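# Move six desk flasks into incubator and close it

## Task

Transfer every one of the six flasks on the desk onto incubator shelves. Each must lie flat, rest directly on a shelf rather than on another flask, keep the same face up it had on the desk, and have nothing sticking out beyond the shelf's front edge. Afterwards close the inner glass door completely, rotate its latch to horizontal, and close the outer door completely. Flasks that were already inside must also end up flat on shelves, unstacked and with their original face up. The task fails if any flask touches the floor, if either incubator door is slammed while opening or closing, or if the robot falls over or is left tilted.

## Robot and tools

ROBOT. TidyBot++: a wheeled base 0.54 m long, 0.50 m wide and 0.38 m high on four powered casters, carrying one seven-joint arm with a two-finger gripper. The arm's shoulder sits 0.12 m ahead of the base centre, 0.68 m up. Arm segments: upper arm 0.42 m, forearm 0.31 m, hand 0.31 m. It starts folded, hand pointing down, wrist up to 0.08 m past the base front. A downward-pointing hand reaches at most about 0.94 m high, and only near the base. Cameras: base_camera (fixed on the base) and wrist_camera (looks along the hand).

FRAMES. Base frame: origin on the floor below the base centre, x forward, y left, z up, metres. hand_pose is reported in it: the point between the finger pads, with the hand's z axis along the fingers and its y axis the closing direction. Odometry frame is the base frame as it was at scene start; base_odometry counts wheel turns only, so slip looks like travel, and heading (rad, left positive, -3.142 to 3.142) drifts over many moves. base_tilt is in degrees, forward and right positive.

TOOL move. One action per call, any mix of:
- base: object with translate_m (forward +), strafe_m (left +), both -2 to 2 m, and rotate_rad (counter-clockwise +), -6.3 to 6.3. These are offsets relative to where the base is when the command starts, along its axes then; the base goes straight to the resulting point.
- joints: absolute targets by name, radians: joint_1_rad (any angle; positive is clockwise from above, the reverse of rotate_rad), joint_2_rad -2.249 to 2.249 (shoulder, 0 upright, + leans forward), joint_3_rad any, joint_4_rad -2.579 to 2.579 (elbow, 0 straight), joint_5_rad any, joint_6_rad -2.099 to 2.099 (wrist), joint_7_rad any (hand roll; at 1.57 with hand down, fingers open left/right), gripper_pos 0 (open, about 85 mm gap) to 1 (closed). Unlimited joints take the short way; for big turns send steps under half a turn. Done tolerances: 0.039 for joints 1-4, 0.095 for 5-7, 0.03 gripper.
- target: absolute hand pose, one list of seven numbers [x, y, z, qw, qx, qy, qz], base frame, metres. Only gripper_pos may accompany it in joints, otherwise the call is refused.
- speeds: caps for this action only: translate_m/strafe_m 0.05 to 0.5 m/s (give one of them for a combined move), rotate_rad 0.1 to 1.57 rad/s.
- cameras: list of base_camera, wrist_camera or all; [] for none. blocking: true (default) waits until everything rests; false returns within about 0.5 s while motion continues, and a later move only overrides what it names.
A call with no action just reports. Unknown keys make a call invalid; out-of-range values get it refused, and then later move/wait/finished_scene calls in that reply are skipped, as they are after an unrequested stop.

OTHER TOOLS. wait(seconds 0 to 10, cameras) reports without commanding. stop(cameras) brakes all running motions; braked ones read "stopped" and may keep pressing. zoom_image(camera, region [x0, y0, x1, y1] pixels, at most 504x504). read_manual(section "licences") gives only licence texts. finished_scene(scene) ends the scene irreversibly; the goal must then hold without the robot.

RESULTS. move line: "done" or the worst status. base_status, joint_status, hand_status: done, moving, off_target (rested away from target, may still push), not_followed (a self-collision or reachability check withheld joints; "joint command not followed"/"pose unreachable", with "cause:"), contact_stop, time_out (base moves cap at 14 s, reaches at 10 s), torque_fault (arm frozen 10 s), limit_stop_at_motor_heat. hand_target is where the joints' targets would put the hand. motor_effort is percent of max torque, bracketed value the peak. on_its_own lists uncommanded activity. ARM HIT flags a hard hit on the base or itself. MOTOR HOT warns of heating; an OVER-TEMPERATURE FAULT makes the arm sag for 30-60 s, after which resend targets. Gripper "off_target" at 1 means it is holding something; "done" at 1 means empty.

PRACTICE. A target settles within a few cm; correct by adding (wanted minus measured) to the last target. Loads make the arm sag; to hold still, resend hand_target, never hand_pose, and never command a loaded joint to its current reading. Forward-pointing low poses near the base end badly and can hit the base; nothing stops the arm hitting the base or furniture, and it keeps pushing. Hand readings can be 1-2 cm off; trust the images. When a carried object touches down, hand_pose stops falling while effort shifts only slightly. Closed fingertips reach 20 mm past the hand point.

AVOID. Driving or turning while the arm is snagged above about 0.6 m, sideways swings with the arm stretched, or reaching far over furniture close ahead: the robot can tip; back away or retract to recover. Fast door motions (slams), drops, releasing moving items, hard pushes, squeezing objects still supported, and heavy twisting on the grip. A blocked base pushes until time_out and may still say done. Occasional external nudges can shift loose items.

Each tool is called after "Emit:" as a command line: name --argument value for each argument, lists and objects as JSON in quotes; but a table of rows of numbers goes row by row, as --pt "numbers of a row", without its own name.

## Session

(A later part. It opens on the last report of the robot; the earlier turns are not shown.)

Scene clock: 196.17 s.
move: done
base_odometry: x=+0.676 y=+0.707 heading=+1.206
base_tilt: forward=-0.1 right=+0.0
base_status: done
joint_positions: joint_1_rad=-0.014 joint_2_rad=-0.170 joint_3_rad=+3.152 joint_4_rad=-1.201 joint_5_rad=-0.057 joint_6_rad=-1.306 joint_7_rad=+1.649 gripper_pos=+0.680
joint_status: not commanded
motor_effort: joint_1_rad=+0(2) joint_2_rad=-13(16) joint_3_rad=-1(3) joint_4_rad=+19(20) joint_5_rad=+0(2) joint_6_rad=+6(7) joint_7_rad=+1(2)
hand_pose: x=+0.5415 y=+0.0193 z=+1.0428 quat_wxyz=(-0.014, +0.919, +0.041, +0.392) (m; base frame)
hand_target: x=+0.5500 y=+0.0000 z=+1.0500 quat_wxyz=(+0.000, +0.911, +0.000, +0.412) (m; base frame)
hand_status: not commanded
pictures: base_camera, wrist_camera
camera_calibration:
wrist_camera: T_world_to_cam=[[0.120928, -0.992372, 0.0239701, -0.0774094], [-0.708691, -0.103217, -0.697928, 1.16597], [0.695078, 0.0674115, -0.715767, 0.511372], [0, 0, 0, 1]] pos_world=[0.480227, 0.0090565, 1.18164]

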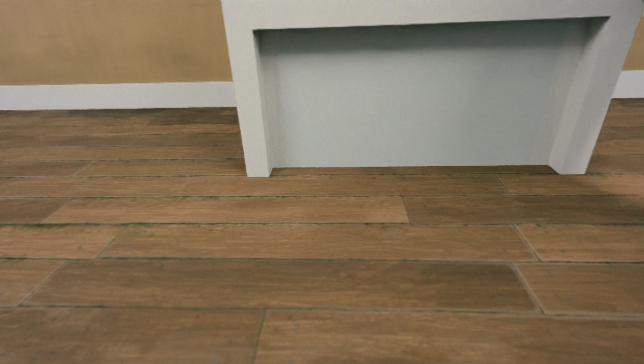

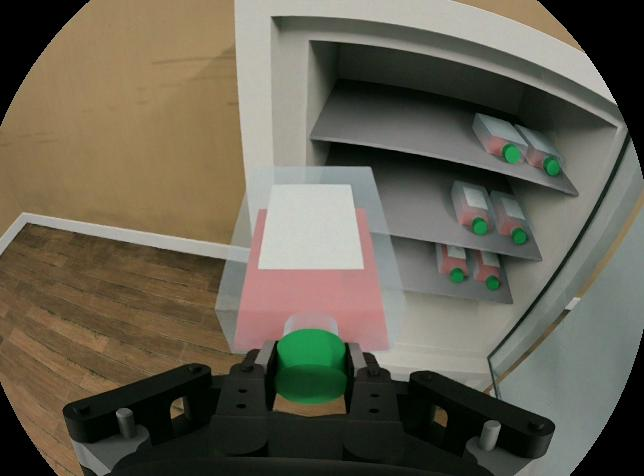

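Emit:
move --target '[0.60,-0.015,1.02,0.0206,0.910,-0.0455,0.4115]' --base '{"translate_m":0.2}'

Scene clock: 198.90 s.
move: done
base_odometry: x=+0.748 y=+0.894 heading=+1.205
base_tilt: forward=-0.2 right=+0.0
base_status: done
joint_positions: joint_1_rad=-0.014 joint_2_rad=-0.083 joint_3_rad=+3.139 joint_4_rad=-1.243 joint_5_rad=+0.033 joint_6_rad=-1.189 joint_7_rad=+1.522 gripper_pos=+0.680
joint_status: not commanded
motor_effort: joint_1_rad=+0(1) joint_2_rad=-17(21) joint_3_rad=+0(2) joint_4_rad=+20(21) joint_5_rad=+1(1) joint_6_rad=+5(7) joint_7_rad=+1(2)
hand_pose: x=+0.5940 y=-0.0001 z=+1.0080 quat_wxyz=(+0.004, +0.922, -0.015, +0.386) (m; base frame)
hand_target: x=+0.6000 y=-0.0150 z=+1.0200 quat_wxyz=(+0.021, +0.910, -0.046, +0.412) (m; base frame)
hand_status: done (0.020 m and 5.1 deg from the pose sent, 0.072 m and 11.0 deg at the start)
pictures: base_camera, wrist_camera
camera_calibration:
wrist_camera: T_world_to_cam=[[0.00401651, -0.999903, 0.013349, -0.0220794], [-0.725486, -0.012101, -0.68813, 1.17702], [0.688225, -0.00692064, -0.725464, 0.465207], [0, 0, 0, 1]] pos_world=[0.533831, -0.00461473, 1.14773]

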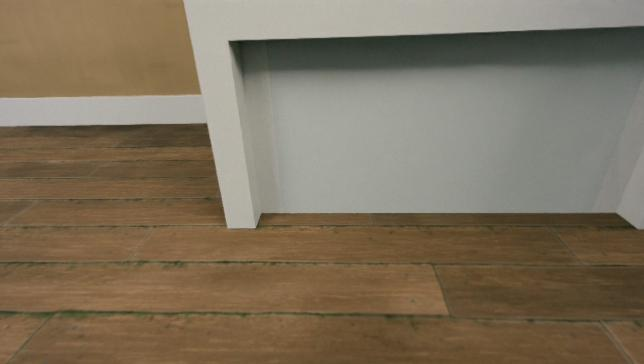

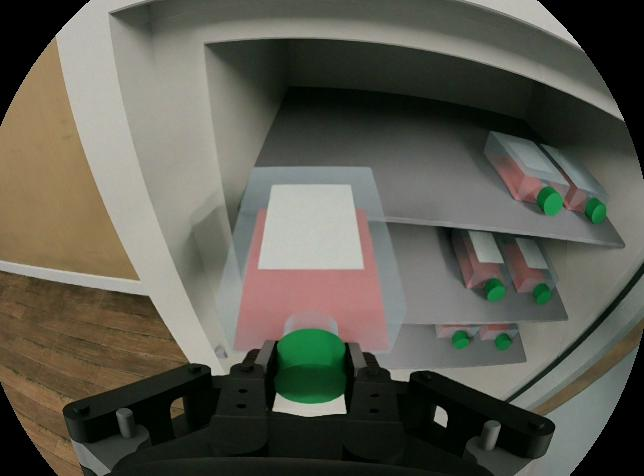

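Emit:
move --base '{"translate_m":-0.2,"strafe_m":0.018}' --target '[0.62,-0.015,0.82,0.0215,0.9026,-0.0451,0.4305]'

Scene clock: 203.80 s.
move: done
base_odometry: x=+0.660 y=+0.714 heading=+1.205
base_tilt: forward=-0.2 right=+0.0
base_status: done
joint_positions: joint_1_rad=+0.047 joint_2_rad=-0.096 joint_3_rad=+3.078 joint_4_rad=-1.927 joint_5_rad=+0.145 joint_6_rad=-0.480 joint_7_rad=+1.370 gripper_pos=+0.680
joint_status: not commanded
motor_effort: joint_1_rad=+0(1) joint_2_rad=-18(21) joint_3_rad=-1(2) joint_4_rad=+22(23) joint_5_rad=+1(1) joint_6_rad=+6(7) joint_7_rad=+1(2)
hand_pose: x=+0.6122 y=-0.0107 z=+0.8113 quat_wxyz=(+0.015, +0.913, -0.038, +0.406) (m; base frame)
hand_target: x=+0.6200 y=-0.0150 z=+0.8200 quat_wxyz=(+0.021, +0.901, -0.045, +0.430) (m; base frame)
hand_status: done (0.013 m and 3.2 deg from the pose sent, 0.190 m and 6.9 deg at the start)
pictures: base_camera, wrist_camera
camera_calibration:
wrist_camera: T_world_to_cam=[[-0.0477271, -0.99872, 0.0167219, -0.00105741], [-0.69392, 0.0211103, -0.719743, 1.06136], [0.718469, -0.0459549, -0.69404, 0.26541], [0, 0, 0, 1]] pos_world=[0.545758, -0.0112648, 0.948127]

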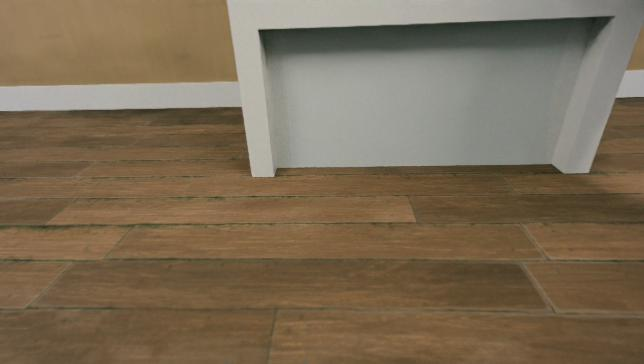

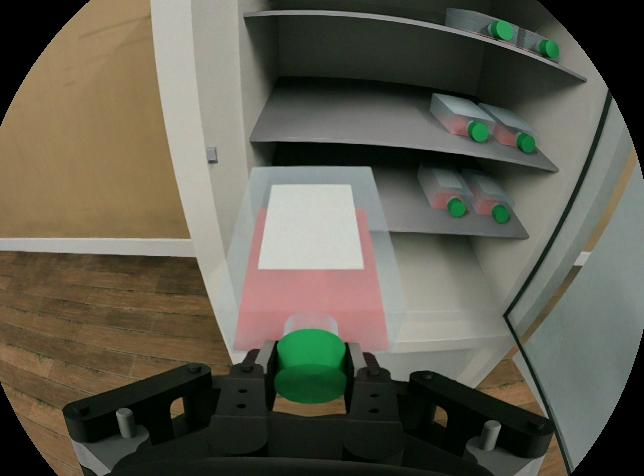

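Emit:
move --target '[0.62,-0.007,0.825,0.0086,0.9035,-0.018,0.430]' --base '{"translate_m":0.2}'

Emit:
zoom_image --camera "wrist_camera" --region '[180, 60, 500, 400]'

Scene clock: 206.07 s.
move: done
base_odometry: x=+0.731 y=+0.901 heading=+1.205
base_tilt: forward=-0.2 right=+0.0
base_status: done
joint_positions: joint_1_rad=+0.025 joint_2_rad=-0.094 joint_3_rad=+3.113 joint_4_rad=-1.927 joint_5_rad=+0.103 joint_6_rad=-0.477 joint_7_rad=+1.440 gripper_pos=+0.680
joint_status: not commanded
motor_effort: joint_1_rad=+0(1) joint_2_rad=-17(20) joint_3_rad=+0(2) joint_4_rad=+21(23) joint_5_rad=+0(1) joint_6_rad=+5(7) joint_7_rad=+0(1)
hand_pose: x=+0.6130 y=-0.0112 z=+0.8100 quat_wxyz=(+0.014, +0.914, -0.025, +0.405) (m; base frame)
hand_target: x=+0.6200 y=-0.0070 z=+0.8250 quat_wxyz=(+0.009, +0.903, -0.018, +0.430) (m; base frame)
hand_status: done (0.017 m and 3.3 deg from the pose sent, 0.016 m and 3.8 deg at the start)
pictures: base_camera, wrist_camera
camera_calibration:
wrist_camera: T_world_to_cam=[[-0.0237672, -0.999423, 0.0242781, -0.0223882], [-0.696654, -0.000860232, -0.717406, 1.06061], [0.717013, -0.0339642, -0.696232, 0.266627], [0, 0, 0, 1]] pos_world=[0.547174, -0.0124072, 0.947069]

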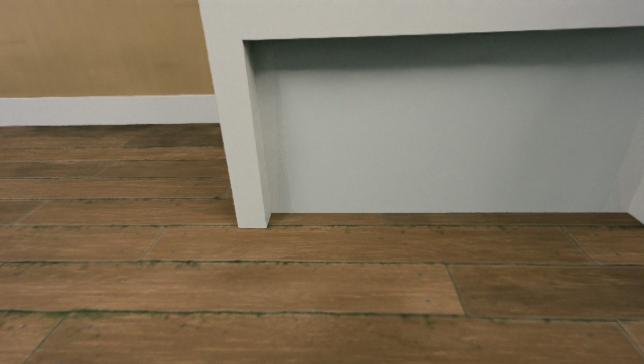

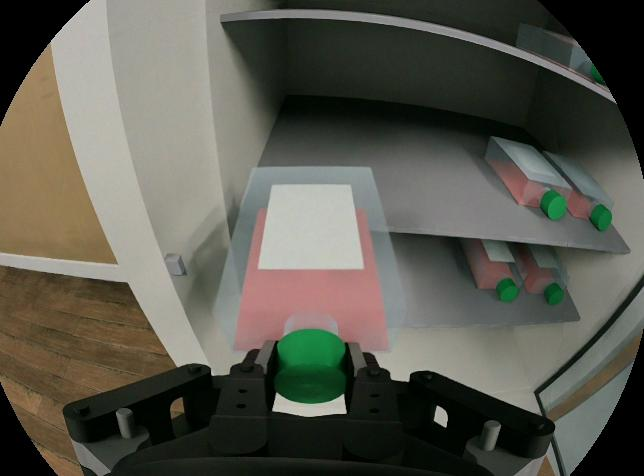

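Scaled by 1.482.

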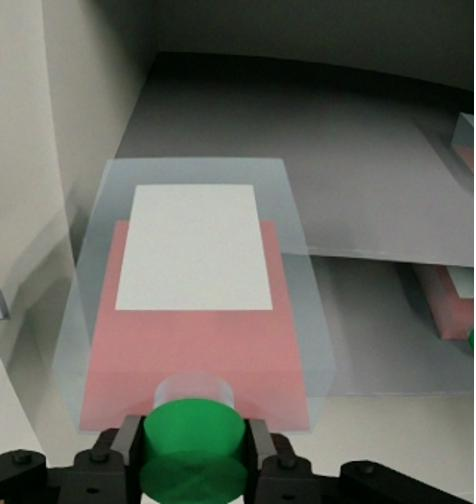

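Emit:
move --base '{"translate_m":0.19,"strafe_m":0.01}' --speeds '{"translate_m":0.15}'

Scene clock: 208.23 s.
move: done
base_odometry: x=+0.790 y=+1.082 heading=+1.205
base_tilt: forward=-0.2 right=+0.0
base_status: done
joint_positions: joint_1_rad=+0.031 joint_2_rad=-0.098 joint_3_rad=+3.127 joint_4_rad=-1.931 joint_5_rad=+0.103 joint_6_rad=-0.478 joint_7_rad=+1.440 gripper_pos=+0.682
joint_status: not commanded
motor_effort: joint_1_rad=-2(4) joint_2_rad=-17(19) joint_3_rad=-3(5) joint_4_rad=+22(26) joint_5_rad=-1(2) joint_6_rad=+6(10) joint_7_rad=+1(2)
hand_pose: x=+0.6110 y=-0.0213 z=+0.8099 quat_wxyz=(+0.018, +0.914, -0.035, +0.405) (m; base frame)
hand_target: x=+0.6200 y=-0.0070 z=+0.8250 quat_wxyz=(+0.009, +0.903, -0.018, +0.430) (m; base frame)
hand_status: not commanded
pictures: base_camera, wrist_camera
camera_calibration:
wrist_camera: T_world_to_cam=[[-0.0439646, -0.998767, 0.0230531, -0.0190973], [-0.696719, 0.0141146, -0.717205, 1.05931], [0.715996, -0.0475932, -0.696481, 0.268321], [0, 0, 0, 1]] pos_world=[0.545086, -0.0212552, 0.947065]

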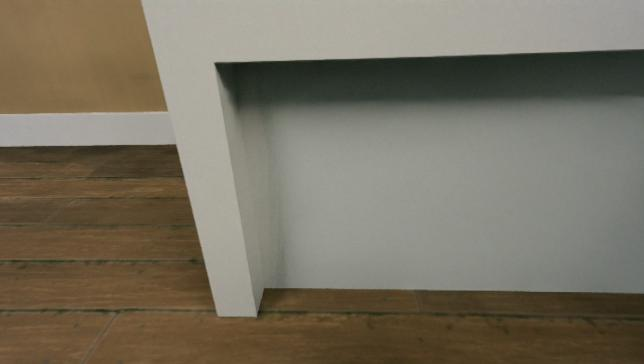

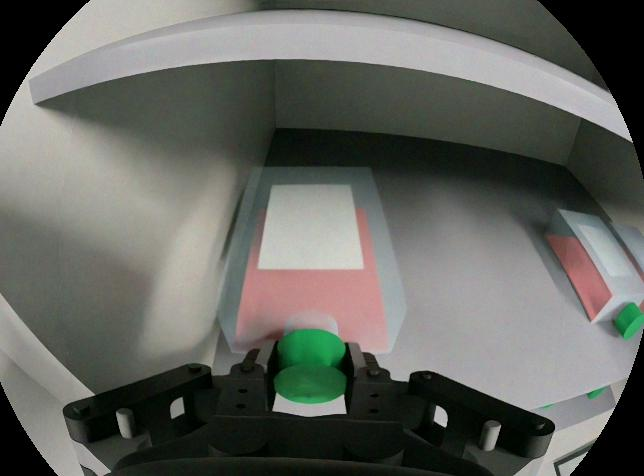

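Emit:
move --base '{"strafe_m":-0.018}' --target '[0.62,0.0,0.812,0.0086,0.9035,-0.018,0.430]' --cameras '[]'

Emit:
move --base '{"translate_m":0.025}' --speeds '{"translate_m":0.1}'

Scene clock: 213.47 s.
move: done
base_odometry: x=+0.807 y=+1.075 heading=+1.206
base_tilt: forward=-0.2 right=+0.0
base_status: done
joint_positions: joint_1_rad=+0.031 joint_2_rad=-0.098 joint_3_rad=+3.094 joint_4_rad=-1.954 joint_5_rad=+0.104 joint_6_rad=-0.437 joint_7_rad=+1.433 gripper_pos=+0.682
joint_status: not commanded
motor_effort: joint_1_rad=+0(2) joint_2_rad=-17(19) joint_3_rad=+0(3) joint_4_rad=+22(22) joint_5_rad=+0(1) joint_6_rad=+6(7) joint_7_rad=+1(2)
hand_pose: x=+0.6130 y=-0.0036 z=+0.8070 quat_wxyz=(+0.010, +0.910, -0.021, +0.413) (m; base frame)
hand_target: x=+0.6200 y=+0.0000 z=+0.8120 quat_wxyz=(+0.009, +0.903, -0.018, +0.430) (m; base frame)
hand_status: done (0.009 m and 2.1 deg from the pose sent, 0.023 m and 3.8 deg at the start)
pictures: none
No camera images: "cameras" was empty.

Scene clock: 214.33 s.
move: done
base_odometry: x=+0.816 y=+1.099 heading=+1.205
base_tilt: forward=-0.1 right=+0.0
base_status: done
joint_positions: joint_1_rad=+0.037 joint_2_rad=-0.092 joint_3_rad=+3.098 joint_4_rad=-1.968 joint_5_rad=+0.104 joint_6_rad=-0.426 joint_7_rad=+1.433 gripper_pos=+0.682
joint_status: not commanded
motor_effort: joint_1_rad=-2(6) joint_2_rad=-17(19) joint_3_rad=-2(6) joint_4_rad=+21(25) joint_5_rad=+0(2) joint_6_rad=+6(11) joint_7_rad=+0(1)
hand_pose: x=+0.6116 y=-0.0083 z=+0.7987 quat_wxyz=(+0.011, +0.912, -0.025, +0.408) (m; base frame)
hand_target: x=+0.6200 y=+0.0000 z=+0.8120 quat_wxyz=(+0.009, +0.903, -0.018, +0.430) (m; base frame)
hand_status: not commanded
pictures: base_camera, wrist_camera
camera_calibration:
wrist_camera: T_world_to_cam=[[-0.0205673, -0.999601, 0.0193802, -0.0172502], [-0.691127, 0.000207999, -0.722733, 1.05235], [0.72244, -0.0282589, -0.690855, 0.252328], [0, 0, 0, 1]] pos_world=[0.544664, -0.0103317, 0.935227]

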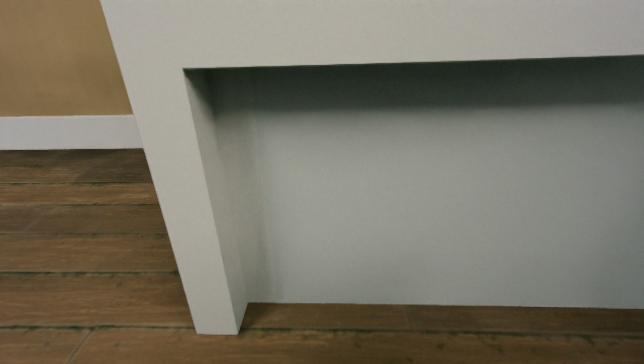

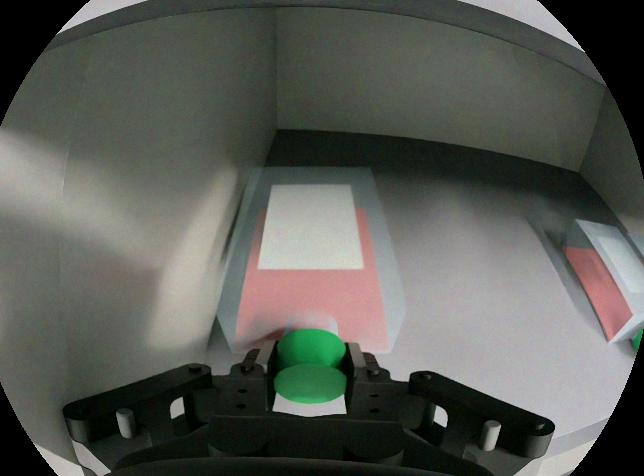

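Emit:
move --base '{"strafe_m":-0.012}' --cameras '[]'

Emit:
move --target '[0.62,0.0,0.797,0.0086,0.9035,-0.018,0.430]' --cameras '[]'

Emit:
move --target '[0.62,0.0,0.787,0.0086,0.9035,-0.018,0.430]' --cameras '[]'

Emit:
move --target '[0.62,0.0,0.777,0.0086,0.9035,-0.018,0.430]'

Scene clock: 215.33 s.
move: done
base_odometry: x=+0.827 y=+1.095 heading=+1.206
base_tilt: forward=-0.2 right=+0.0
base_status: done
joint_positions: joint_1_rad=+0.033 joint_2_rad=-0.092 joint_3_rad=+3.095 joint_4_rad=-1.968 joint_5_rad=+0.104 joint_6_rad=-0.426 joint_7_rad=+1.433 gripper_pos=+0.682
joint_status: not commanded
motor_effort: joint_1_rad=+0(1) joint_2_rad=-17(19) joint_3_rad=-1(2) joint_4_rad=+21(22) joint_5_rad=+1(1) joint_6_rad=+5(7) joint_7_rad=+1(2)
hand_pose: x=+0.6116 y=-0.0046 z=+0.7986 quat_wxyz=(+0.010, +0.912, -0.021, +0.408) (m; base frame)
hand_target: x=+0.6200 y=+0.0000 z=+0.8120 quat_wxyz=(+0.009, +0.903, -0.018, +0.430) (m; base frame)
hand_status: not commanded
pictures: none
No camera images: "cameras" was empty.

Scene clock: 216.03 s.
move: done
base_odometry: x=+0.827 y=+1.095 heading=+1.206
base_tilt: forward=-0.2 right=+0.0
base_status: not commanded
joint_positions: joint_1_rad=+0.033 joint_2_rad=-0.089 joint_3_rad=+3.095 joint_4_rad=-1.995 joint_5_rad=+0.104 joint_6_rad=-0.386 joint_7_rad=+1.433 gripper_pos=+0.682
joint_status: not commanded
motor_effort: joint_1_rad=+0(0) joint_2_rad=-16(18) joint_3_rad=+0(1) joint_4_rad=+21(22) joint_5_rad=+0(1) joint_6_rad=+7(7) joint_7_rad=+1(2)
hand_pose: x=+0.6121 y=-0.0034 z=+0.7925 quat_wxyz=(+0.008, +0.910, -0.020, +0.413) (m; base frame)
hand_target: x=+0.6200 y=+0.0000 z=+0.7970 quat_wxyz=(+0.009, +0.903, -0.018, +0.430) (m; base frame)
hand_status: done (0.010 m and 2.1 deg from the pose sent, 0.010 m and 2.7 deg at the start)
pictures: none
No camera images: "cameras" was empty.

Scene clock: 216.70 s.
move: done
base_odometry: x=+0.827 y=+1.095 heading=+1.206
base_tilt: forward=-0.2 right=+0.0
base_status: not commanded
joint_positions: joint_1_rad=+0.033 joint_2_rad=-0.081 joint_3_rad=+3.092 joint_4_rad=-2.017 joint_5_rad=+0.107 joint_6_rad=-0.353 joint_7_rad=+1.430 gripper_pos=+0.682
joint_status: not commanded
motor_effort: joint_1_rad=+0(0) joint_2_rad=-18(18) joint_3_rad=+0(1) joint_4_rad=+21(22) joint_5_rad=+0(1) joint_6_rad=+7(7) joint_7_rad=+1(2)
hand_pose: x=+0.6124 y=-0.0015 z=+0.7844 quat_wxyz=(+0.007, +0.910, -0.017, +0.414) (m; base frame)
hand_target: x=+0.6200 y=+0.0000 z=+0.7870 quat_wxyz=(+0.009, +0.903, -0.018, +0.430) (m; base frame)
hand_status: done (0.008 m and 1.9 deg from the pose sent, 0.010 m and 2.1 deg at the start)
pictures: none
No camera images: "cameras" was empty.

Scene clock: 217.40 s.
move: done
base_odometry: x=+0.827 y=+1.095 heading=+1.206
base_tilt: forward=-0.2 right=+0.0
base_status: not commanded
joint_positions: joint_1_rad=+0.034 joint_2_rad=-0.071 joint_3_rad=+3.087 joint_4_rad=-2.042 joint_5_rad=+0.124 joint_6_rad=-0.319 joint_7_rad=+1.415 gripper_pos=+0.682
joint_status: not commanded
motor_effort: joint_1_rad=+0(0) joint_2_rad=-18(18) joint_3_rad=-1(1) joint_4_rad=+21(22) joint_5_rad=+0(1) joint_6_rad=+6(7) joint_7_rad=+1(2)
hand_pose: x=+0.6128 y=+0.0000 z=+0.7745 quat_wxyz=(+0.007, +0.910, -0.015, +0.414) (m; base frame)
hand_target: x=+0.6200 y=+0.0000 z=+0.7770 quat_wxyz=(+0.009, +0.903, -0.018, +0.430) (m; base frame)
hand_status: done (0.008 m and 2.0 deg from the pose sent, 0.011 m and 1.9 deg at the start)
pictures: base_camera, wrist_camera
camera_calibration:
wrist_camera: T_world_to_cam=[[-0.000255108, -0.999802, 0.0198721, -0.0213355], [-0.681654, -0.014366, -0.731534, 1.03676], [0.731675, -0.0137325, -0.681516, 0.222219], [0, 0, 0, 1]] pos_world=[0.544115, -0.00338547, 0.910295]

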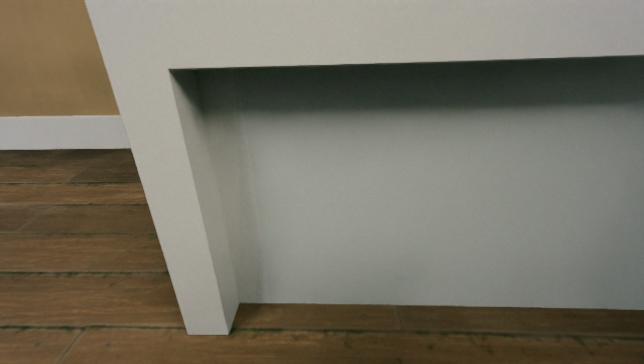

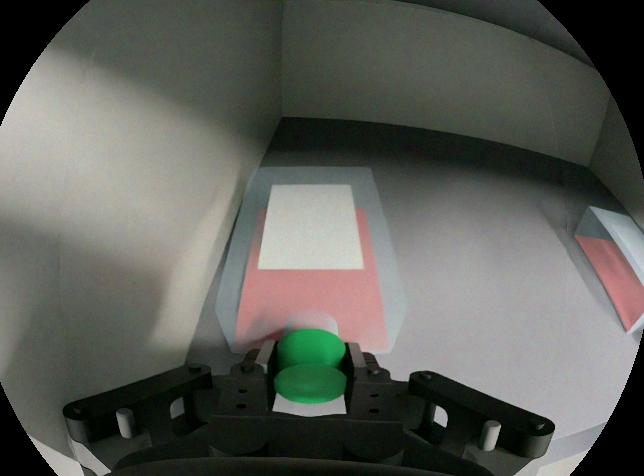

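Emit:
move --target '[0.62,0.0,0.767,0.0086,0.9035,-0.018,0.430]' --cameras '[]'

Emit:
move --target '[0.62,0.0,0.757,0.0086,0.9035,-0.018,0.430]' --cameras '[]'

Emit:
move --target '[0.62,0.0,0.747,0.0086,0.9035,-0.018,0.430]'

Scene clock: 218.47 s.
move: done
base_odometry: x=+0.827 y=+1.095 heading=+1.206
base_tilt: forward=-0.2 right=+0.0
base_status: not commanded
joint_positions: joint_1_rad=+0.037 joint_2_rad=-0.068 joint_3_rad=+3.081 joint_4_rad=-2.060 joint_5_rad=+0.153 joint_6_rad=-0.279 joint_7_rad=+1.384 gripper_pos=+0.682
joint_status: not commanded
motor_effort: joint_1_rad=+0(0) joint_2_rad=-17(17) joint_3_rad=+0(2) joint_4_rad=+20(21) joint_5_rad=+1(1) joint_6_rad=+6(7) joint_7_rad=+1(2)
hand_pose: x=+0.6150 y=+0.0001 z=+0.7733 quat_wxyz=(+0.008, +0.906, -0.016, +0.423) (m; base frame)
hand_target: x=+0.6200 y=+0.0000 z=+0.7670 quat_wxyz=(+0.009, +0.903, -0.018, +0.430) (m; base frame)
hand_status: done (0.008 m and 0.8 deg from the pose sent, 0.010 m and 2.0 deg at the start)
pictures: none
No camera images: "cameras" was empty.

Scene clock: 219.10 s.
move: done
base_odometry: x=+0.827 y=+1.095 heading=+1.206
base_tilt: forward=-0.2 right=+0.0
base_status: not commanded
joint_positions: joint_1_rad=+0.037 joint_2_rad=-0.065 joint_3_rad=+3.080 joint_4_rad=-2.077 joint_5_rad=+0.199 joint_6_rad=-0.238 joint_7_rad=+1.335 gripper_pos=+0.682
joint_status: not commanded
motor_effort: joint_1_rad=+1(1) joint_2_rad=-15(16) joint_3_rad=+0(1) joint_4_rad=+19(20) joint_5_rad=+1(1) joint_6_rad=+4(6) joint_7_rad=+1(2)
hand_pose: x=+0.6181 y=-0.0007 z=+0.7727 quat_wxyz=(+0.009, +0.901, -0.017, +0.433) (m; base frame)
hand_target: x=+0.6200 y=+0.0000 z=+0.7570 quat_wxyz=(+0.009, +0.903, -0.018, +0.430) (m; base frame)
hand_status: done (0.016 m and 0.5 deg from the pose sent, 0.017 m and 0.8 deg at the start)
pictures: none
No camera images: "cameras" was empty.

Scene clock: 219.73 s.
move: done
base_odometry: x=+0.827 y=+1.095 heading=+1.206
base_tilt: forward=-0.2 right=+0.0
base_status: not commanded
joint_positions: joint_1_rad=+0.037 joint_2_rad=-0.060 joint_3_rad=+3.080 joint_4_rad=-2.094 joint_5_rad=+0.271 joint_6_rad=-0.197 joint_7_rad=+1.262 gripper_pos=+0.682
joint_status: not commanded
motor_effort: joint_1_rad=+1(1) joint_2_rad=-13(15) joint_3_rad=+0(1) joint_4_rad=+18(19) joint_5_rad=+1(1) joint_6_rad=+3(5) joint_7_rad=+1(2)
hand_pose: x=+0.6214 y=-0.0024 z=+0.7723 quat_wxyz=(+0.010, +0.896, -0.019, +0.443) (m; base frame)
hand_target: x=+0.6200 y=+0.0000 z=+0.7470 quat_wxyz=(+0.009, +0.903, -0.018, +0.430) (m; base frame)
hand_status: done (0.025 m and 1.8 deg from the pose sent, 0.026 m and 0.5 deg at the start)
pictures: base_camera, wrist_camera
camera_calibration:
wrist_camera: T_world_to_cam=[[-0.0108298, -0.999659, 0.0237446, -0.0200034], [-0.633392, -0.0115167, -0.773746, 1.04365], [0.773756, -0.0234192, -0.633051, 0.150759], [0, 0, 0, 1]] pos_world=[0.544173, -0.00444655, 0.903434]

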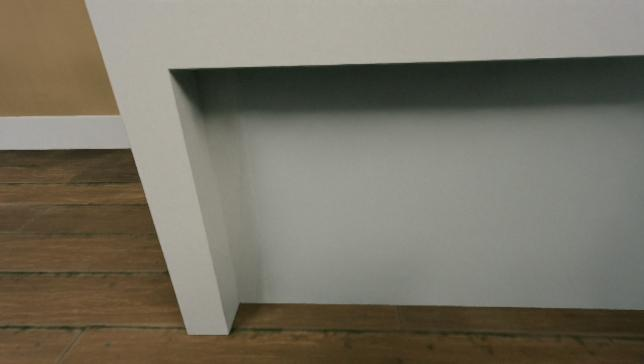

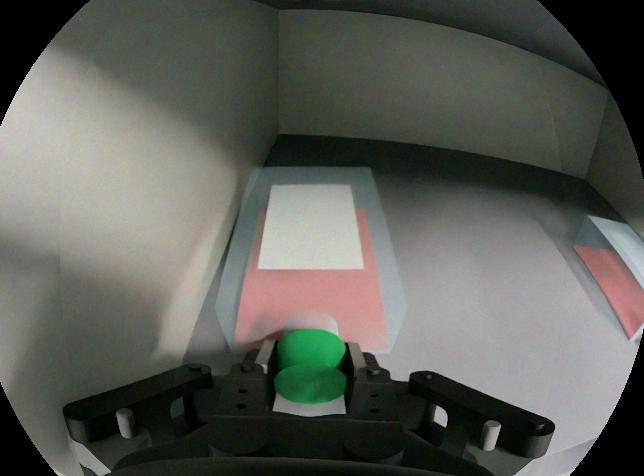

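Emit:
move --target '[0.615,0.0,0.772,0.0086,0.9115,-0.018,0.412]' --cameras '[]'

Emit:
move --joints '{"gripper_pos":0.45}'

Scene clock: 220.90 s.
move: done
base_odometry: x=+0.827 y=+1.095 heading=+1.206
base_tilt: forward=-0.2 right=+0.0
base_status: not commanded
joint_positions: joint_1_rad=+0.032 joint_2_rad=-0.060 joint_3_rad=+3.084 joint_4_rad=-2.055 joint_5_rad=+0.202 joint_6_rad=-0.278 joint_7_rad=+1.323 gripper_pos=+0.682
joint_status: not commanded
motor_effort: joint_1_rad=+0(1) joint_2_rad=-16(17) joint_3_rad=+0(2) joint_4_rad=+18(18) joint_5_rad=+1(1) joint_6_rad=+4(4) joint_7_rad=+1(2)
hand_pose: x=+0.6183 y=-0.0023 z=+0.7731 quat_wxyz=(+0.010, +0.905, -0.023, +0.424) (m; base frame)
hand_target: x=+0.6150 y=+0.0000 z=+0.7720 quat_wxyz=(+0.009, +0.911, -0.018, +0.412) (m; base frame)
hand_status: done (0.004 m and 1.7 deg from the pose sent, 0.007 m and 4.0 deg at the start)
pictures: none
No camera images: "cameras" was empty.

Scene clock: 221.73 s.
move: done
base_odometry: x=+0.827 y=+1.095 heading=+1.206
base_tilt: forward=-0.1 right=+0.0
base_status: not commanded
joint_positions: joint_1_rad=+0.032 joint_2_rad=-0.060 joint_3_rad=+3.084 joint_4_rad=-2.055 joint_5_rad=+0.202 joint_6_rad=-0.285 joint_7_rad=+1.323 gripper_pos=+0.450
joint_status: all done
motor_effort: joint_1_rad=+0(1) joint_2_rad=-16(18) joint_3_rad=+0(1) joint_4_rad=+20(20) joint_5_rad=+0(1) joint_6_rad=+5(6) joint_7_rad=+1(2)
hand_pose: x=+0.6168 y=-0.0028 z=+0.7713 quat_wxyz=(+0.010, +0.907, -0.024, +0.421) (m; base frame)
hand_target: x=+0.6150 y=+0.0000 z=+0.7720 quat_wxyz=(+0.009, +0.911, -0.018, +0.412) (m; base frame)
hand_status: not commanded
pictures: base_camera, wrist_camera
camera_calibration:
wrist_camera: T_world_to_cam=[[-0.0182124, -0.999644, 0.0194726, -0.0127337], [-0.671537, -0.00219905, -0.740968, 1.03821], [0.740747, -0.0265714, -0.671258, 0.203541], [0, 0, 0, 1]] pos_world=[0.546191, -0.00503774, 0.906156]

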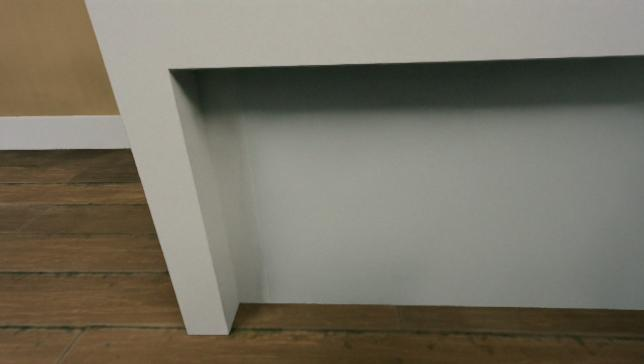

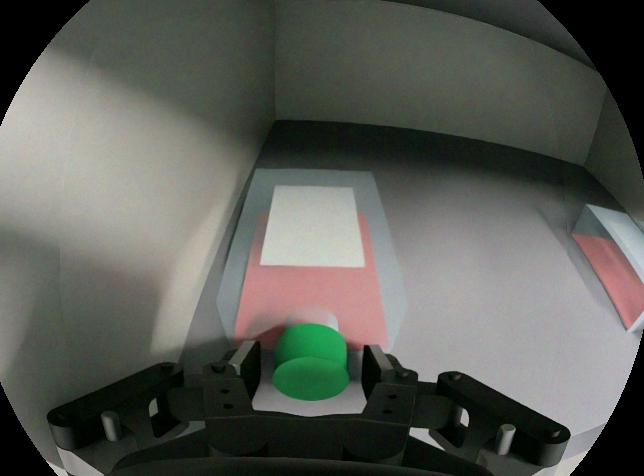

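Emit:
move --target '[0.61,0.0,0.785,0.0086,0.9115,-0.018,0.412]' --cameras '[]'

Emit:
move --base '{"translate_m":-0.3}' --speeds '{"translate_m":0.25}'

Scene clock: 222.73 s.
move: done
base_odometry: x=+0.827 y=+1.095 heading=+1.206
base_tilt: forward=-0.1 right=+0.0
base_status: not commanded
joint_positions: joint_1_rad=+0.032 joint_2_rad=-0.074 joint_3_rad=+3.084 joint_4_rad=-2.042 joint_5_rad=+0.189 joint_6_rad=-0.330 joint_7_rad=+1.336 gripper_pos=+0.450
joint_status: not commanded
motor_effort: joint_1_rad=+0(0) joint_2_rad=-17(18) joint_3_rad=+0(1) joint_4_rad=+20(21) joint_5_rad=+1(1) joint_6_rad=+5(6) joint_7_rad=+0(2)
hand_pose: x=+0.6104 y=-0.0043 z=+0.7742 quat_wxyz=(+0.013, +0.911, -0.025, +0.412) (m; base frame)
hand_target: x=+0.6100 y=+0.0000 z=+0.7850 quat_wxyz=(+0.009, +0.911, -0.018, +0.412) (m; base frame)
hand_status: done (0.012 m and 0.9 deg from the pose sent, 0.016 m and 1.3 deg at the start)
pictures: none
No camera images: "cameras" was empty.

Scene clock: 224.80 s.
move: done
base_odometry: x=+0.720 y=+0.814 heading=+1.206
base_tilt: forward=-0.2 right=+0.0
base_status: done
joint_positions: joint_1_rad=+0.031 joint_2_rad=-0.081 joint_3_rad=+3.084 joint_4_rad=-2.042 joint_5_rad=+0.189 joint_6_rad=-0.331 joint_7_rad=+1.336 gripper_pos=+0.450
joint_status: not commanded
motor_effort: joint_1_rad=+0(1) joint_2_rad=-17(20) joint_3_rad=+0(2) joint_4_rad=+20(21) joint_5_rad=+1(1) joint_6_rad=+5(6) joint_7_rad=+1(2)
hand_pose: x=+0.6096 y=-0.0042 z=+0.7773 quat_wxyz=(+0.013, +0.909, -0.025, +0.415) (m; base frame)
hand_target: x=+0.6100 y=+0.0000 z=+0.7850 quat_wxyz=(+0.009, +0.911, -0.018, +0.412) (m; base frame)
hand_status: not commanded
pictures: base_camera, wrist_camera
camera_calibration:
wrist_camera: T_world_to_cam=[[-0.0227504, -0.999488, 0.0224765, -0.0139279], [-0.680903, -0.000970927, -0.732373, 1.03682], [0.732021, -0.0319661, -0.680532, 0.225193], [0, 0, 0, 1]] pos_world=[0.54081, -0.00571556, 0.912904]

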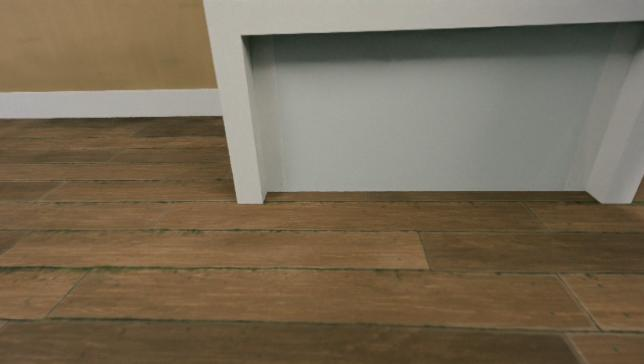

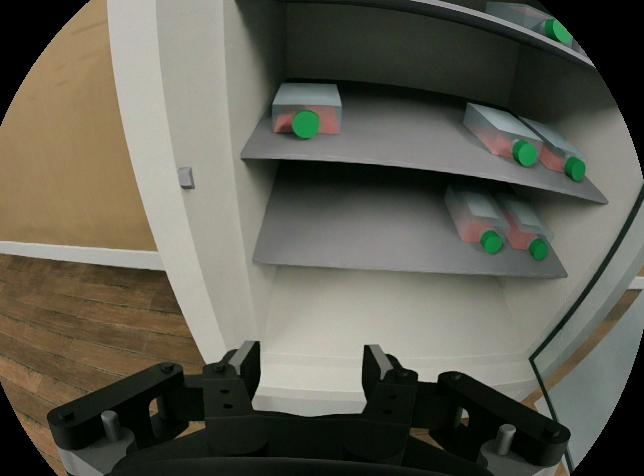

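Emit:
move --base '{"translate_m":-0.531,"strafe_m":1.018,"rotate_rad":1.566}' --target '[0.53,0.18,1.03,-0.2988,0.6408,0.6408,0.2988]' --joints '{"gripper_pos":0}' --cameras '[]'

Emit:
move --base '{"translate_m":0.4}'

Scene clock: 229.40 s.
move: done
base_odometry: x=-0.421 y=+0.682 heading=+2.772
base_tilt: forward=-0.2 right=+0.0
base_status: done
joint_positions: joint_1_rad=+0.375 joint_2_rad=+0.371 joint_3_rad=+2.660 joint_4_rad=-0.752 joint_5_rad=-0.668 joint_6_rad=-1.855 joint_7_rad=+2.664 gripper_pos=+0.000
joint_status: all done
motor_effort: joint_1_rad=+0(3) joint_2_rad=-26(28) joint_3_rad=-4(5) joint_4_rad=+16(21) joint_5_rad=-6(6) joint_6_rad=+1(6) joint_7_rad=+1(2)
hand_pose: x=+0.5495 y=+0.1688 z=+1.0079 quat_wxyz=(-0.282, +0.696, +0.599, +0.278) (m; base frame)
hand_target: x=+0.5300 y=+0.1800 z=+1.0300 quat_wxyz=(-0.299, +0.641, +0.641, +0.299) (m; base frame)
hand_status: done (0.032 m and 8.5 deg from the pose sent, 0.323 m and 93.2 deg at the start)
pictures: none
No camera images: "cameras" was empty.

Scene clock: 231.53 s.
move: done
base_odometry: x=-0.794 y=+0.826 heading=+2.773
base_tilt: forward=-0.2 right=+0.0
base_status: done
joint_positions: joint_1_rad=+0.375 joint_2_rad=+0.382 joint_3_rad=+2.660 joint_4_rad=-0.750 joint_5_rad=-0.670 joint_6_rad=-1.859 joint_7_rad=+2.664 gripper_pos=+0.000
joint_status: not commanded
motor_effort: joint_1_rad=+0(1) joint_2_rad=-26(30) joint_3_rad=-4(5) joint_4_rad=+16(16) joint_5_rad=-5(7) joint_6_rad=+1(2) joint_7_rad=+1(2)
hand_pose: x=+0.5516 y=+0.1677 z=+1.0045 quat_wxyz=(-0.288, +0.696, +0.598, +0.275) (m; base frame)
hand_target: x=+0.5300 y=+0.1800 z=+1.0300 quat_wxyz=(-0.299, +0.641, +0.641, +0.299) (m; base frame)
hand_status: not commanded
pictures: base_camera, wrist_camera
camera_calibration:
wrist_camera: T_world_to_cam=[[0.994951, -0.0846645, -0.0538861, -0.486604], [-0.097923, -0.701428, -0.705981, 0.933203], [0.0219743, 0.707694, -0.706178, 0.721273], [0, 0, 0, 1]] pos_world=[0.559679, 0.102937, 1.14195]

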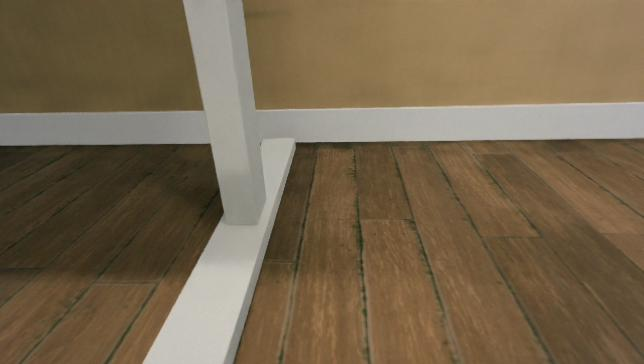

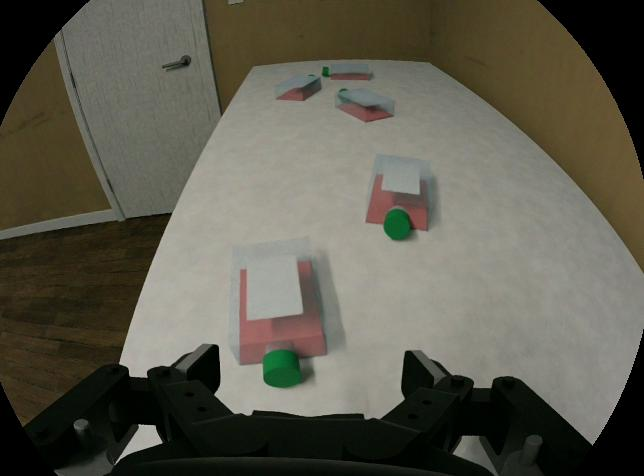

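Emit:
move --target '[0.519,0.225,0.92,-0.309,0.618,0.663,0.288]' --cameras '[]'

Emit:
move --target '[0.519,0.245,0.885,-0.309,0.618,0.663,0.288]'

Scene clock: 233.83 s.
move: done
base_odometry: x=-0.794 y=+0.826 heading=+2.773
base_tilt: forward=-0.2 right=+0.0
base_status: not commanded
joint_positions: joint_1_rad=+0.300 joint_2_rad=+0.294 joint_3_rad=+2.759 joint_4_rad=-1.193 joint_5_rad=-0.702 joint_6_rad=-1.695 joint_7_rad=+2.992 gripper_pos=+0.000
joint_status: not commanded
motor_effort: joint_1_rad=+0(1) joint_2_rad=-24(27) joint_3_rad=-4(5) joint_4_rad=+17(17) joint_5_rad=-6(7) joint_6_rad=-1(2) joint_7_rad=+1(2)
hand_pose: x=+0.5142 y=+0.2059 z=+0.9030 quat_wxyz=(-0.310, +0.649, +0.652, +0.240) (m; base frame)
hand_target: x=+0.5190 y=+0.2250 z=+0.9200 quat_wxyz=(-0.309, +0.618, +0.663, +0.288) (m; base frame)
hand_status: done (0.026 m and 6.7 deg from the pose sent, 0.107 m and 11.9 deg at the start)
pictures: none
No camera images: "cameras" was empty.

Scene clock: 234.87 s.
move: done
base_odometry: x=-0.794 y=+0.826 heading=+2.773
base_tilt: forward=-0.2 right=+0.0
base_status: not commanded
joint_positions: joint_1_rad=+0.270 joint_2_rad=+0.284 joint_3_rad=+2.759 joint_4_rad=-1.304 joint_5_rad=-0.709 joint_6_rad=-1.583 joint_7_rad=+3.048 gripper_pos=+0.000
joint_status: not commanded
motor_effort: joint_1_rad=+0(1) joint_2_rad=-23(25) joint_3_rad=-3(4) joint_4_rad=+16(17) joint_5_rad=-5(7) joint_6_rad=-1(2) joint_7_rad=+1(2)
hand_pose: x=+0.5153 y=+0.2261 z=+0.8746 quat_wxyz=(-0.308, +0.645, +0.653, +0.248) (m; base frame)
hand_target: x=+0.5190 y=+0.2450 z=+0.8850 quat_wxyz=(-0.309, +0.618, +0.663, +0.288) (m; base frame)
hand_status: done (0.022 m and 5.7 deg from the pose sent, 0.043 m and 6.7 deg at the start)
pictures: base_camera, wrist_camera
camera_calibration:
wrist_camera: T_world_to_cam=[[0.995431, 0.0777382, -0.0554438, -0.48811], [0.0164698, -0.711744, -0.702245, 0.819082], [-0.0940531, 0.698124, -0.709773, 0.654042], [0, 0, 0, 1]] pos_world=[0.533905, 0.16432, 1.01236]

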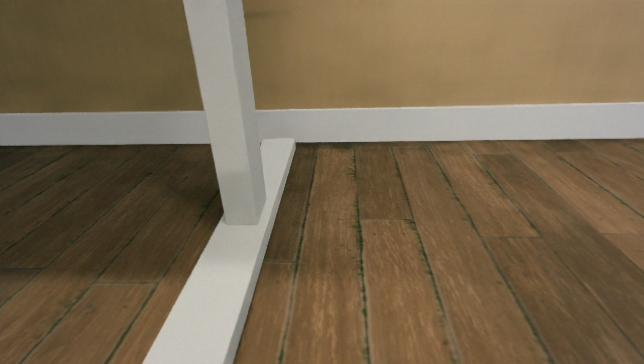

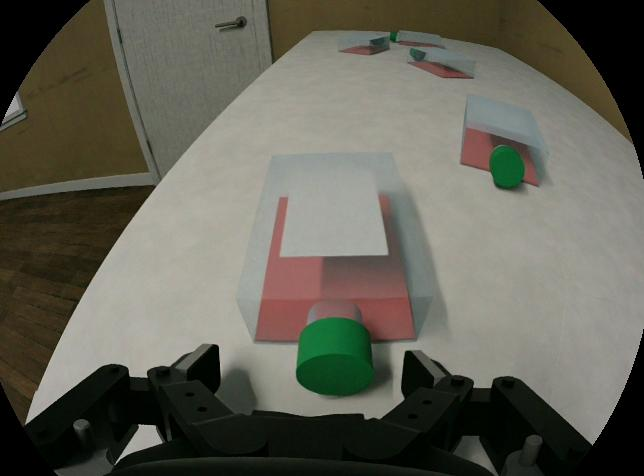

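Emit:
move --target '[0.530,0.252,0.875,-0.3014,0.6352,0.6465,0.2962]'

Scene clock: 235.77 s.
move: done
base_odometry: x=-0.794 y=+0.826 heading=+2.773
base_tilt: forward=-0.2 right=+0.0
base_status: not commanded
joint_positions: joint_1_rad=+0.256 joint_2_rad=+0.269 joint_3_rad=+2.759 joint_4_rad=-1.333 joint_5_rad=-0.720 joint_6_rad=-1.506 joint_7_rad=+3.048 gripper_pos=+0.000
joint_status: not commanded
motor_effort: joint_1_rad=+0(1) joint_2_rad=-22(23) joint_3_rad=-3(4) joint_4_rad=+15(16) joint_5_rad=-5(5) joint_6_rad=-1(2) joint_7_rad=+1(2)
hand_pose: x=+0.5261 y=+0.2369 z=+0.8727 quat_wxyz=(-0.294, +0.652, +0.645, +0.269) (m; base frame)
hand_target: x=+0.5300 y=+0.2520 z=+0.8750 quat_wxyz=(-0.301, +0.635, +0.646, +0.296) (m; base frame)
hand_status: done (0.016 m and 3.8 deg from the pose sent, 0.030 m and 5.7 deg at the start)
pictures: base_camera, wrist_camera
camera_calibration:
wrist_camera: T_world_to_cam=[[0.999078, 0.0389044, -0.0181595, -0.525099], [0.0146326, -0.706186, -0.707875, 0.829841], [-0.0403634, 0.706957, -0.706104, 0.612692], [0, 0, 0, 1]] pos_world=[0.537203, 0.173304, 1.01051]

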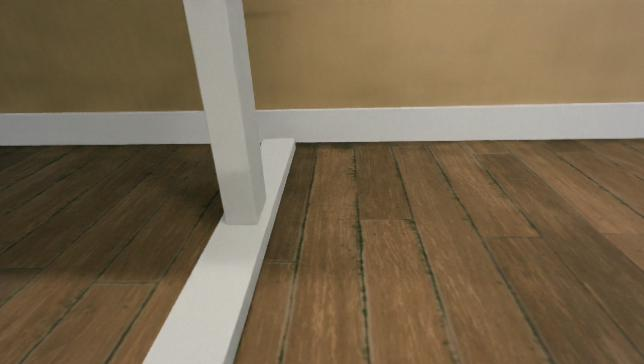

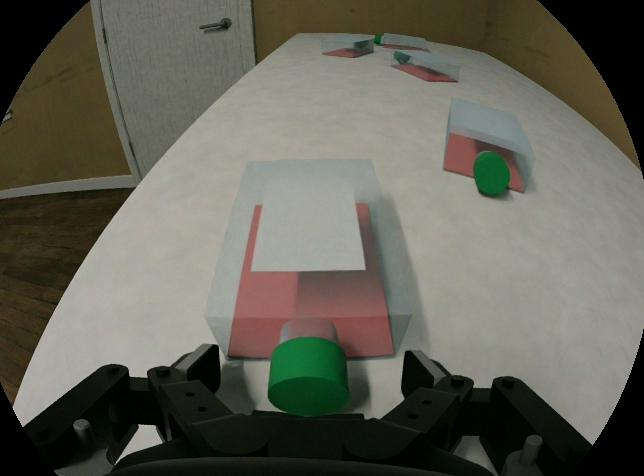

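Emit:
move --joints '{"gripper_pos":0.85}' --cameras '[]'

Emit:
move --target '[0.530,0.242,0.945,-0.3014,0.6352,0.6465,0.2962]'

Scene clock: 236.93 s.
move: off_target
base_odometry: x=-0.794 y=+0.826 heading=+2.773
base_tilt: forward=-0.1 right=+0.0
base_status: not commanded
joint_positions: joint_1_rad=+0.256 joint_2_rad=+0.260 joint_3_rad=+2.759 joint_4_rad=-1.333 joint_5_rad=-0.738 joint_6_rad=-1.485 joint_7_rad=+3.048 gripper_pos=+0.681
joint_status: gripper_pos off_target (ended at +0.681, target +0.850)
motor_effort: joint_1_rad=-2(2) joint_2_rad=-20(21) joint_3_rad=-5(5) joint_4_rad=+13(14) joint_5_rad=-3(5) joint_6_rad=-2(4) joint_7_rad=+0(2)
hand_pose: x=+0.5308 y=+0.2416 z=+0.8801 quat_wxyz=(-0.291, +0.652, +0.640, +0.284) (m; base frame)
hand_target: x=+0.5300 y=+0.2520 z=+0.8750 quat_wxyz=(-0.301, +0.635, +0.646, +0.296) (m; base frame)
hand_status: not commanded
pictures: none
No camera images: "cameras" was empty.

Scene clock: 238.20 s.
move: done
base_odometry: x=-0.794 y=+0.826 heading=+2.773
base_tilt: forward=-0.2 right=+0.0
base_status: not commanded
joint_positions: joint_1_rad=+0.254 joint_2_rad=+0.279 joint_3_rad=+2.759 joint_4_rad=-1.163 joint_5_rad=-0.738 joint_6_rad=-1.579 joint_7_rad=+3.019 gripper_pos=+0.681
joint_status: not commanded
motor_effort: joint_1_rad=+0(2) joint_2_rad=-24(27) joint_3_rad=-4(4) joint_4_rad=+18(19) joint_5_rad=-7(8) joint_6_rad=+0(2) joint_7_rad=+1(2)
hand_pose: x=+0.5404 y=+0.2373 z=+0.9287 quat_wxyz=(-0.279, +0.629, +0.659, +0.304) (m; base frame)
hand_target: x=+0.5300 y=+0.2420 z=+0.9450 quat_wxyz=(-0.301, +0.635, +0.646, +0.296) (m; base frame)
hand_status: done (0.020 m and 3.2 deg from the pose sent, 0.065 m and 2.8 deg at the start)
pictures: base_camera, wrist_camera
camera_calibration:
wrist_camera: T_world_to_cam=[[0.995849, 0.0585702, 0.0696747, -0.622855], [0.0908778, -0.68287, -0.724866, 0.838585], [0.00512327, 0.728188, -0.685358, 0.603591], [0, 0, 0, 1]] pos_world=[0.540969, 0.169597, 1.06493]

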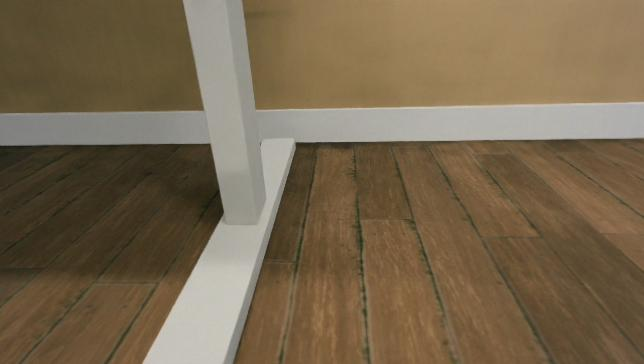

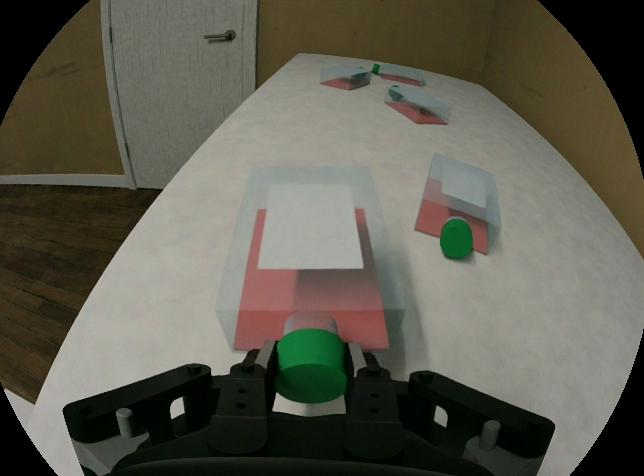

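Emit:
move --target '[0.50,0.20,1.06,-0.3014,0.6352,0.6465,0.2962]' --joints '{"gripper_pos":0.95}' --cameras '[]'

Emit:
move --target '[0.55,0.0,1.05,0,0.911,0,0.412]' --base '{"translate_m":-0.4}' --cameras '[]'

Emit:
move --base '{"translate_m":-1.107,"strafe_m":-0.516,"rotate_rad":-1.568}' --speeds '{"rotate_rad":0.8}' --target '[0.62,-0.007,0.83,0.0086,0.9035,-0.018,0.430]'

Scene clock: 240.37 s.
move: off_target
base_odometry: x=-0.794 y=+0.826 heading=+2.773
base_tilt: forward=-0.2 right=+0.0
base_status: not commanded
joint_positions: joint_1_rad=+0.321 joint_2_rad=+0.328 joint_3_rad=+2.666 joint_4_rad=-0.687 joint_5_rad=-0.738 joint_6_rad=-1.897 joint_7_rad=+2.730 gripper_pos=+0.681
joint_status: gripper_pos off_target (ended at +0.681, target +0.950)
motor_effort: joint_1_rad=+0(1) joint_2_rad=-24(26) joint_3_rad=-4(5) joint_4_rad=+15(19) joint_5_rad=-6(8) joint_6_rad=+3(3) joint_7_rad=+1(2)
hand_pose: x=+0.5122 y=+0.2019 z=+1.0502 quat_wxyz=(-0.275, +0.627, +0.660, +0.309) (m; base frame)
hand_target: x=+0.5000 y=+0.2000 z=+1.0600 quat_wxyz=(-0.301, +0.635, +0.646, +0.296) (m; base frame)
hand_status: done (0.016 m and 3.8 deg from the pose sent, 0.142 m and 3.2 deg at the start)
pictures: none
No camera images: "cameras" was empty.

Scene clock: 242.70 s.
move: done
base_odometry: x=-0.421 y=+0.682 heading=+2.772
base_tilt: forward=-0.2 right=+0.0
base_status: done
joint_positions: joint_1_rad=-0.004 joint_2_rad=-0.180 joint_3_rad=+3.142 joint_4_rad=-1.198 joint_5_rad=-0.067 joint_6_rad=-1.311 joint_7_rad=+1.650 gripper_pos=+0.681
joint_status: not commanded
motor_effort: joint_1_rad=+0(2) joint_2_rad=-13(28) joint_3_rad=+0(5) joint_4_rad=+19(20) joint_5_rad=-1(6) joint_6_rad=+6(7) joint_7_rad=+0(2)
hand_pose: x=+0.5368 y=+0.0228 z=+1.0472 quat_wxyz=(-0.018, +0.917, +0.043, +0.396) (m; base frame)
hand_target: x=+0.5500 y=+0.0000 z=+1.0500 quat_wxyz=(+0.000, +0.911, +0.000, +0.412) (m; base frame)
hand_status: done (0.027 m and 5.7 deg from the pose sent, 0.205 m and 91.4 deg at the start)
pictures: none
No camera images: "cameras" was empty.

Scene clock: 246.63 s.
move: done
base_odometry: x=+0.798 y=+0.763 heading=+1.204
base_tilt: forward=-0.2 right=+0.0
base_status: done
joint_positions: joint_1_rad=+0.014 joint_2_rad=-0.113 joint_3_rad=+3.136 joint_4_rad=-1.901 joint_5_rad=+0.007 joint_6_rad=-0.503 joint_7_rad=+1.555 gripper_pos=+0.681
joint_status: not commanded
motor_effort: joint_1_rad=+0(2) joint_2_rad=-17(19) joint_3_rad=+0(3) joint_4_rad=+22(23) joint_5_rad=+0(1) joint_6_rad=+6(7) joint_7_rad=+1(2)
hand_pose: x=+0.6123 y=-0.0034 z=+0.8269 quat_wxyz=(+0.001, +0.911, -0.008, +0.413) (m; base frame)
hand_target: x=+0.6200 y=-0.0070 z=+0.8300 quat_wxyz=(+0.009, +0.903, -0.018, +0.430) (m; base frame)
hand_status: done (0.009 m and 2.5 deg from the pose sent, 0.235 m and 8.7 deg at the start)
pictures: base_camera, wrist_camera
camera_calibration:
wrist_camera: T_world_to_cam=[[0.0169001, -0.999742, 0.015194, -0.0323721], [-0.684122, -0.0226442, -0.729016, 1.07413], [0.729172, 0.00192588, -0.684328, 0.262054], [0, 0, 0, 1]] pos_world=[0.544304, -0.00854544, 0.962884]

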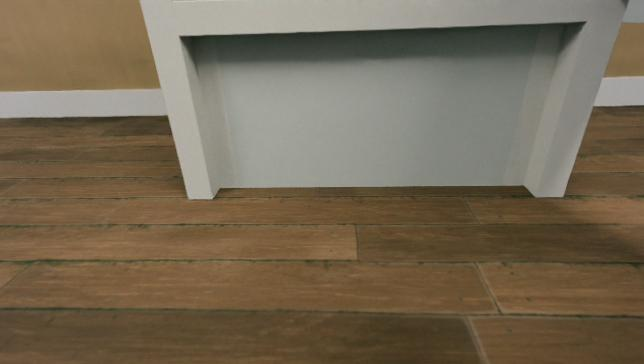

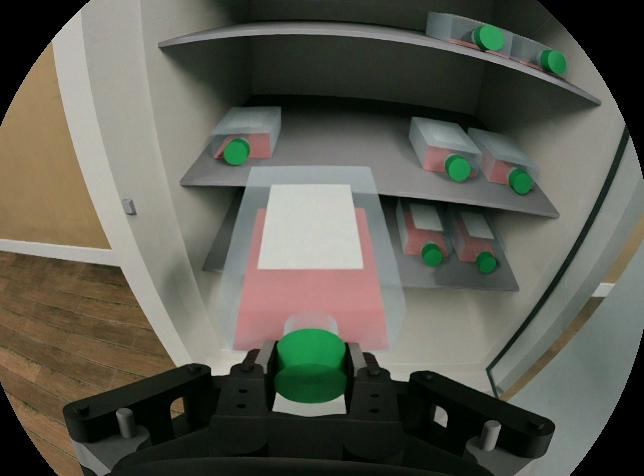

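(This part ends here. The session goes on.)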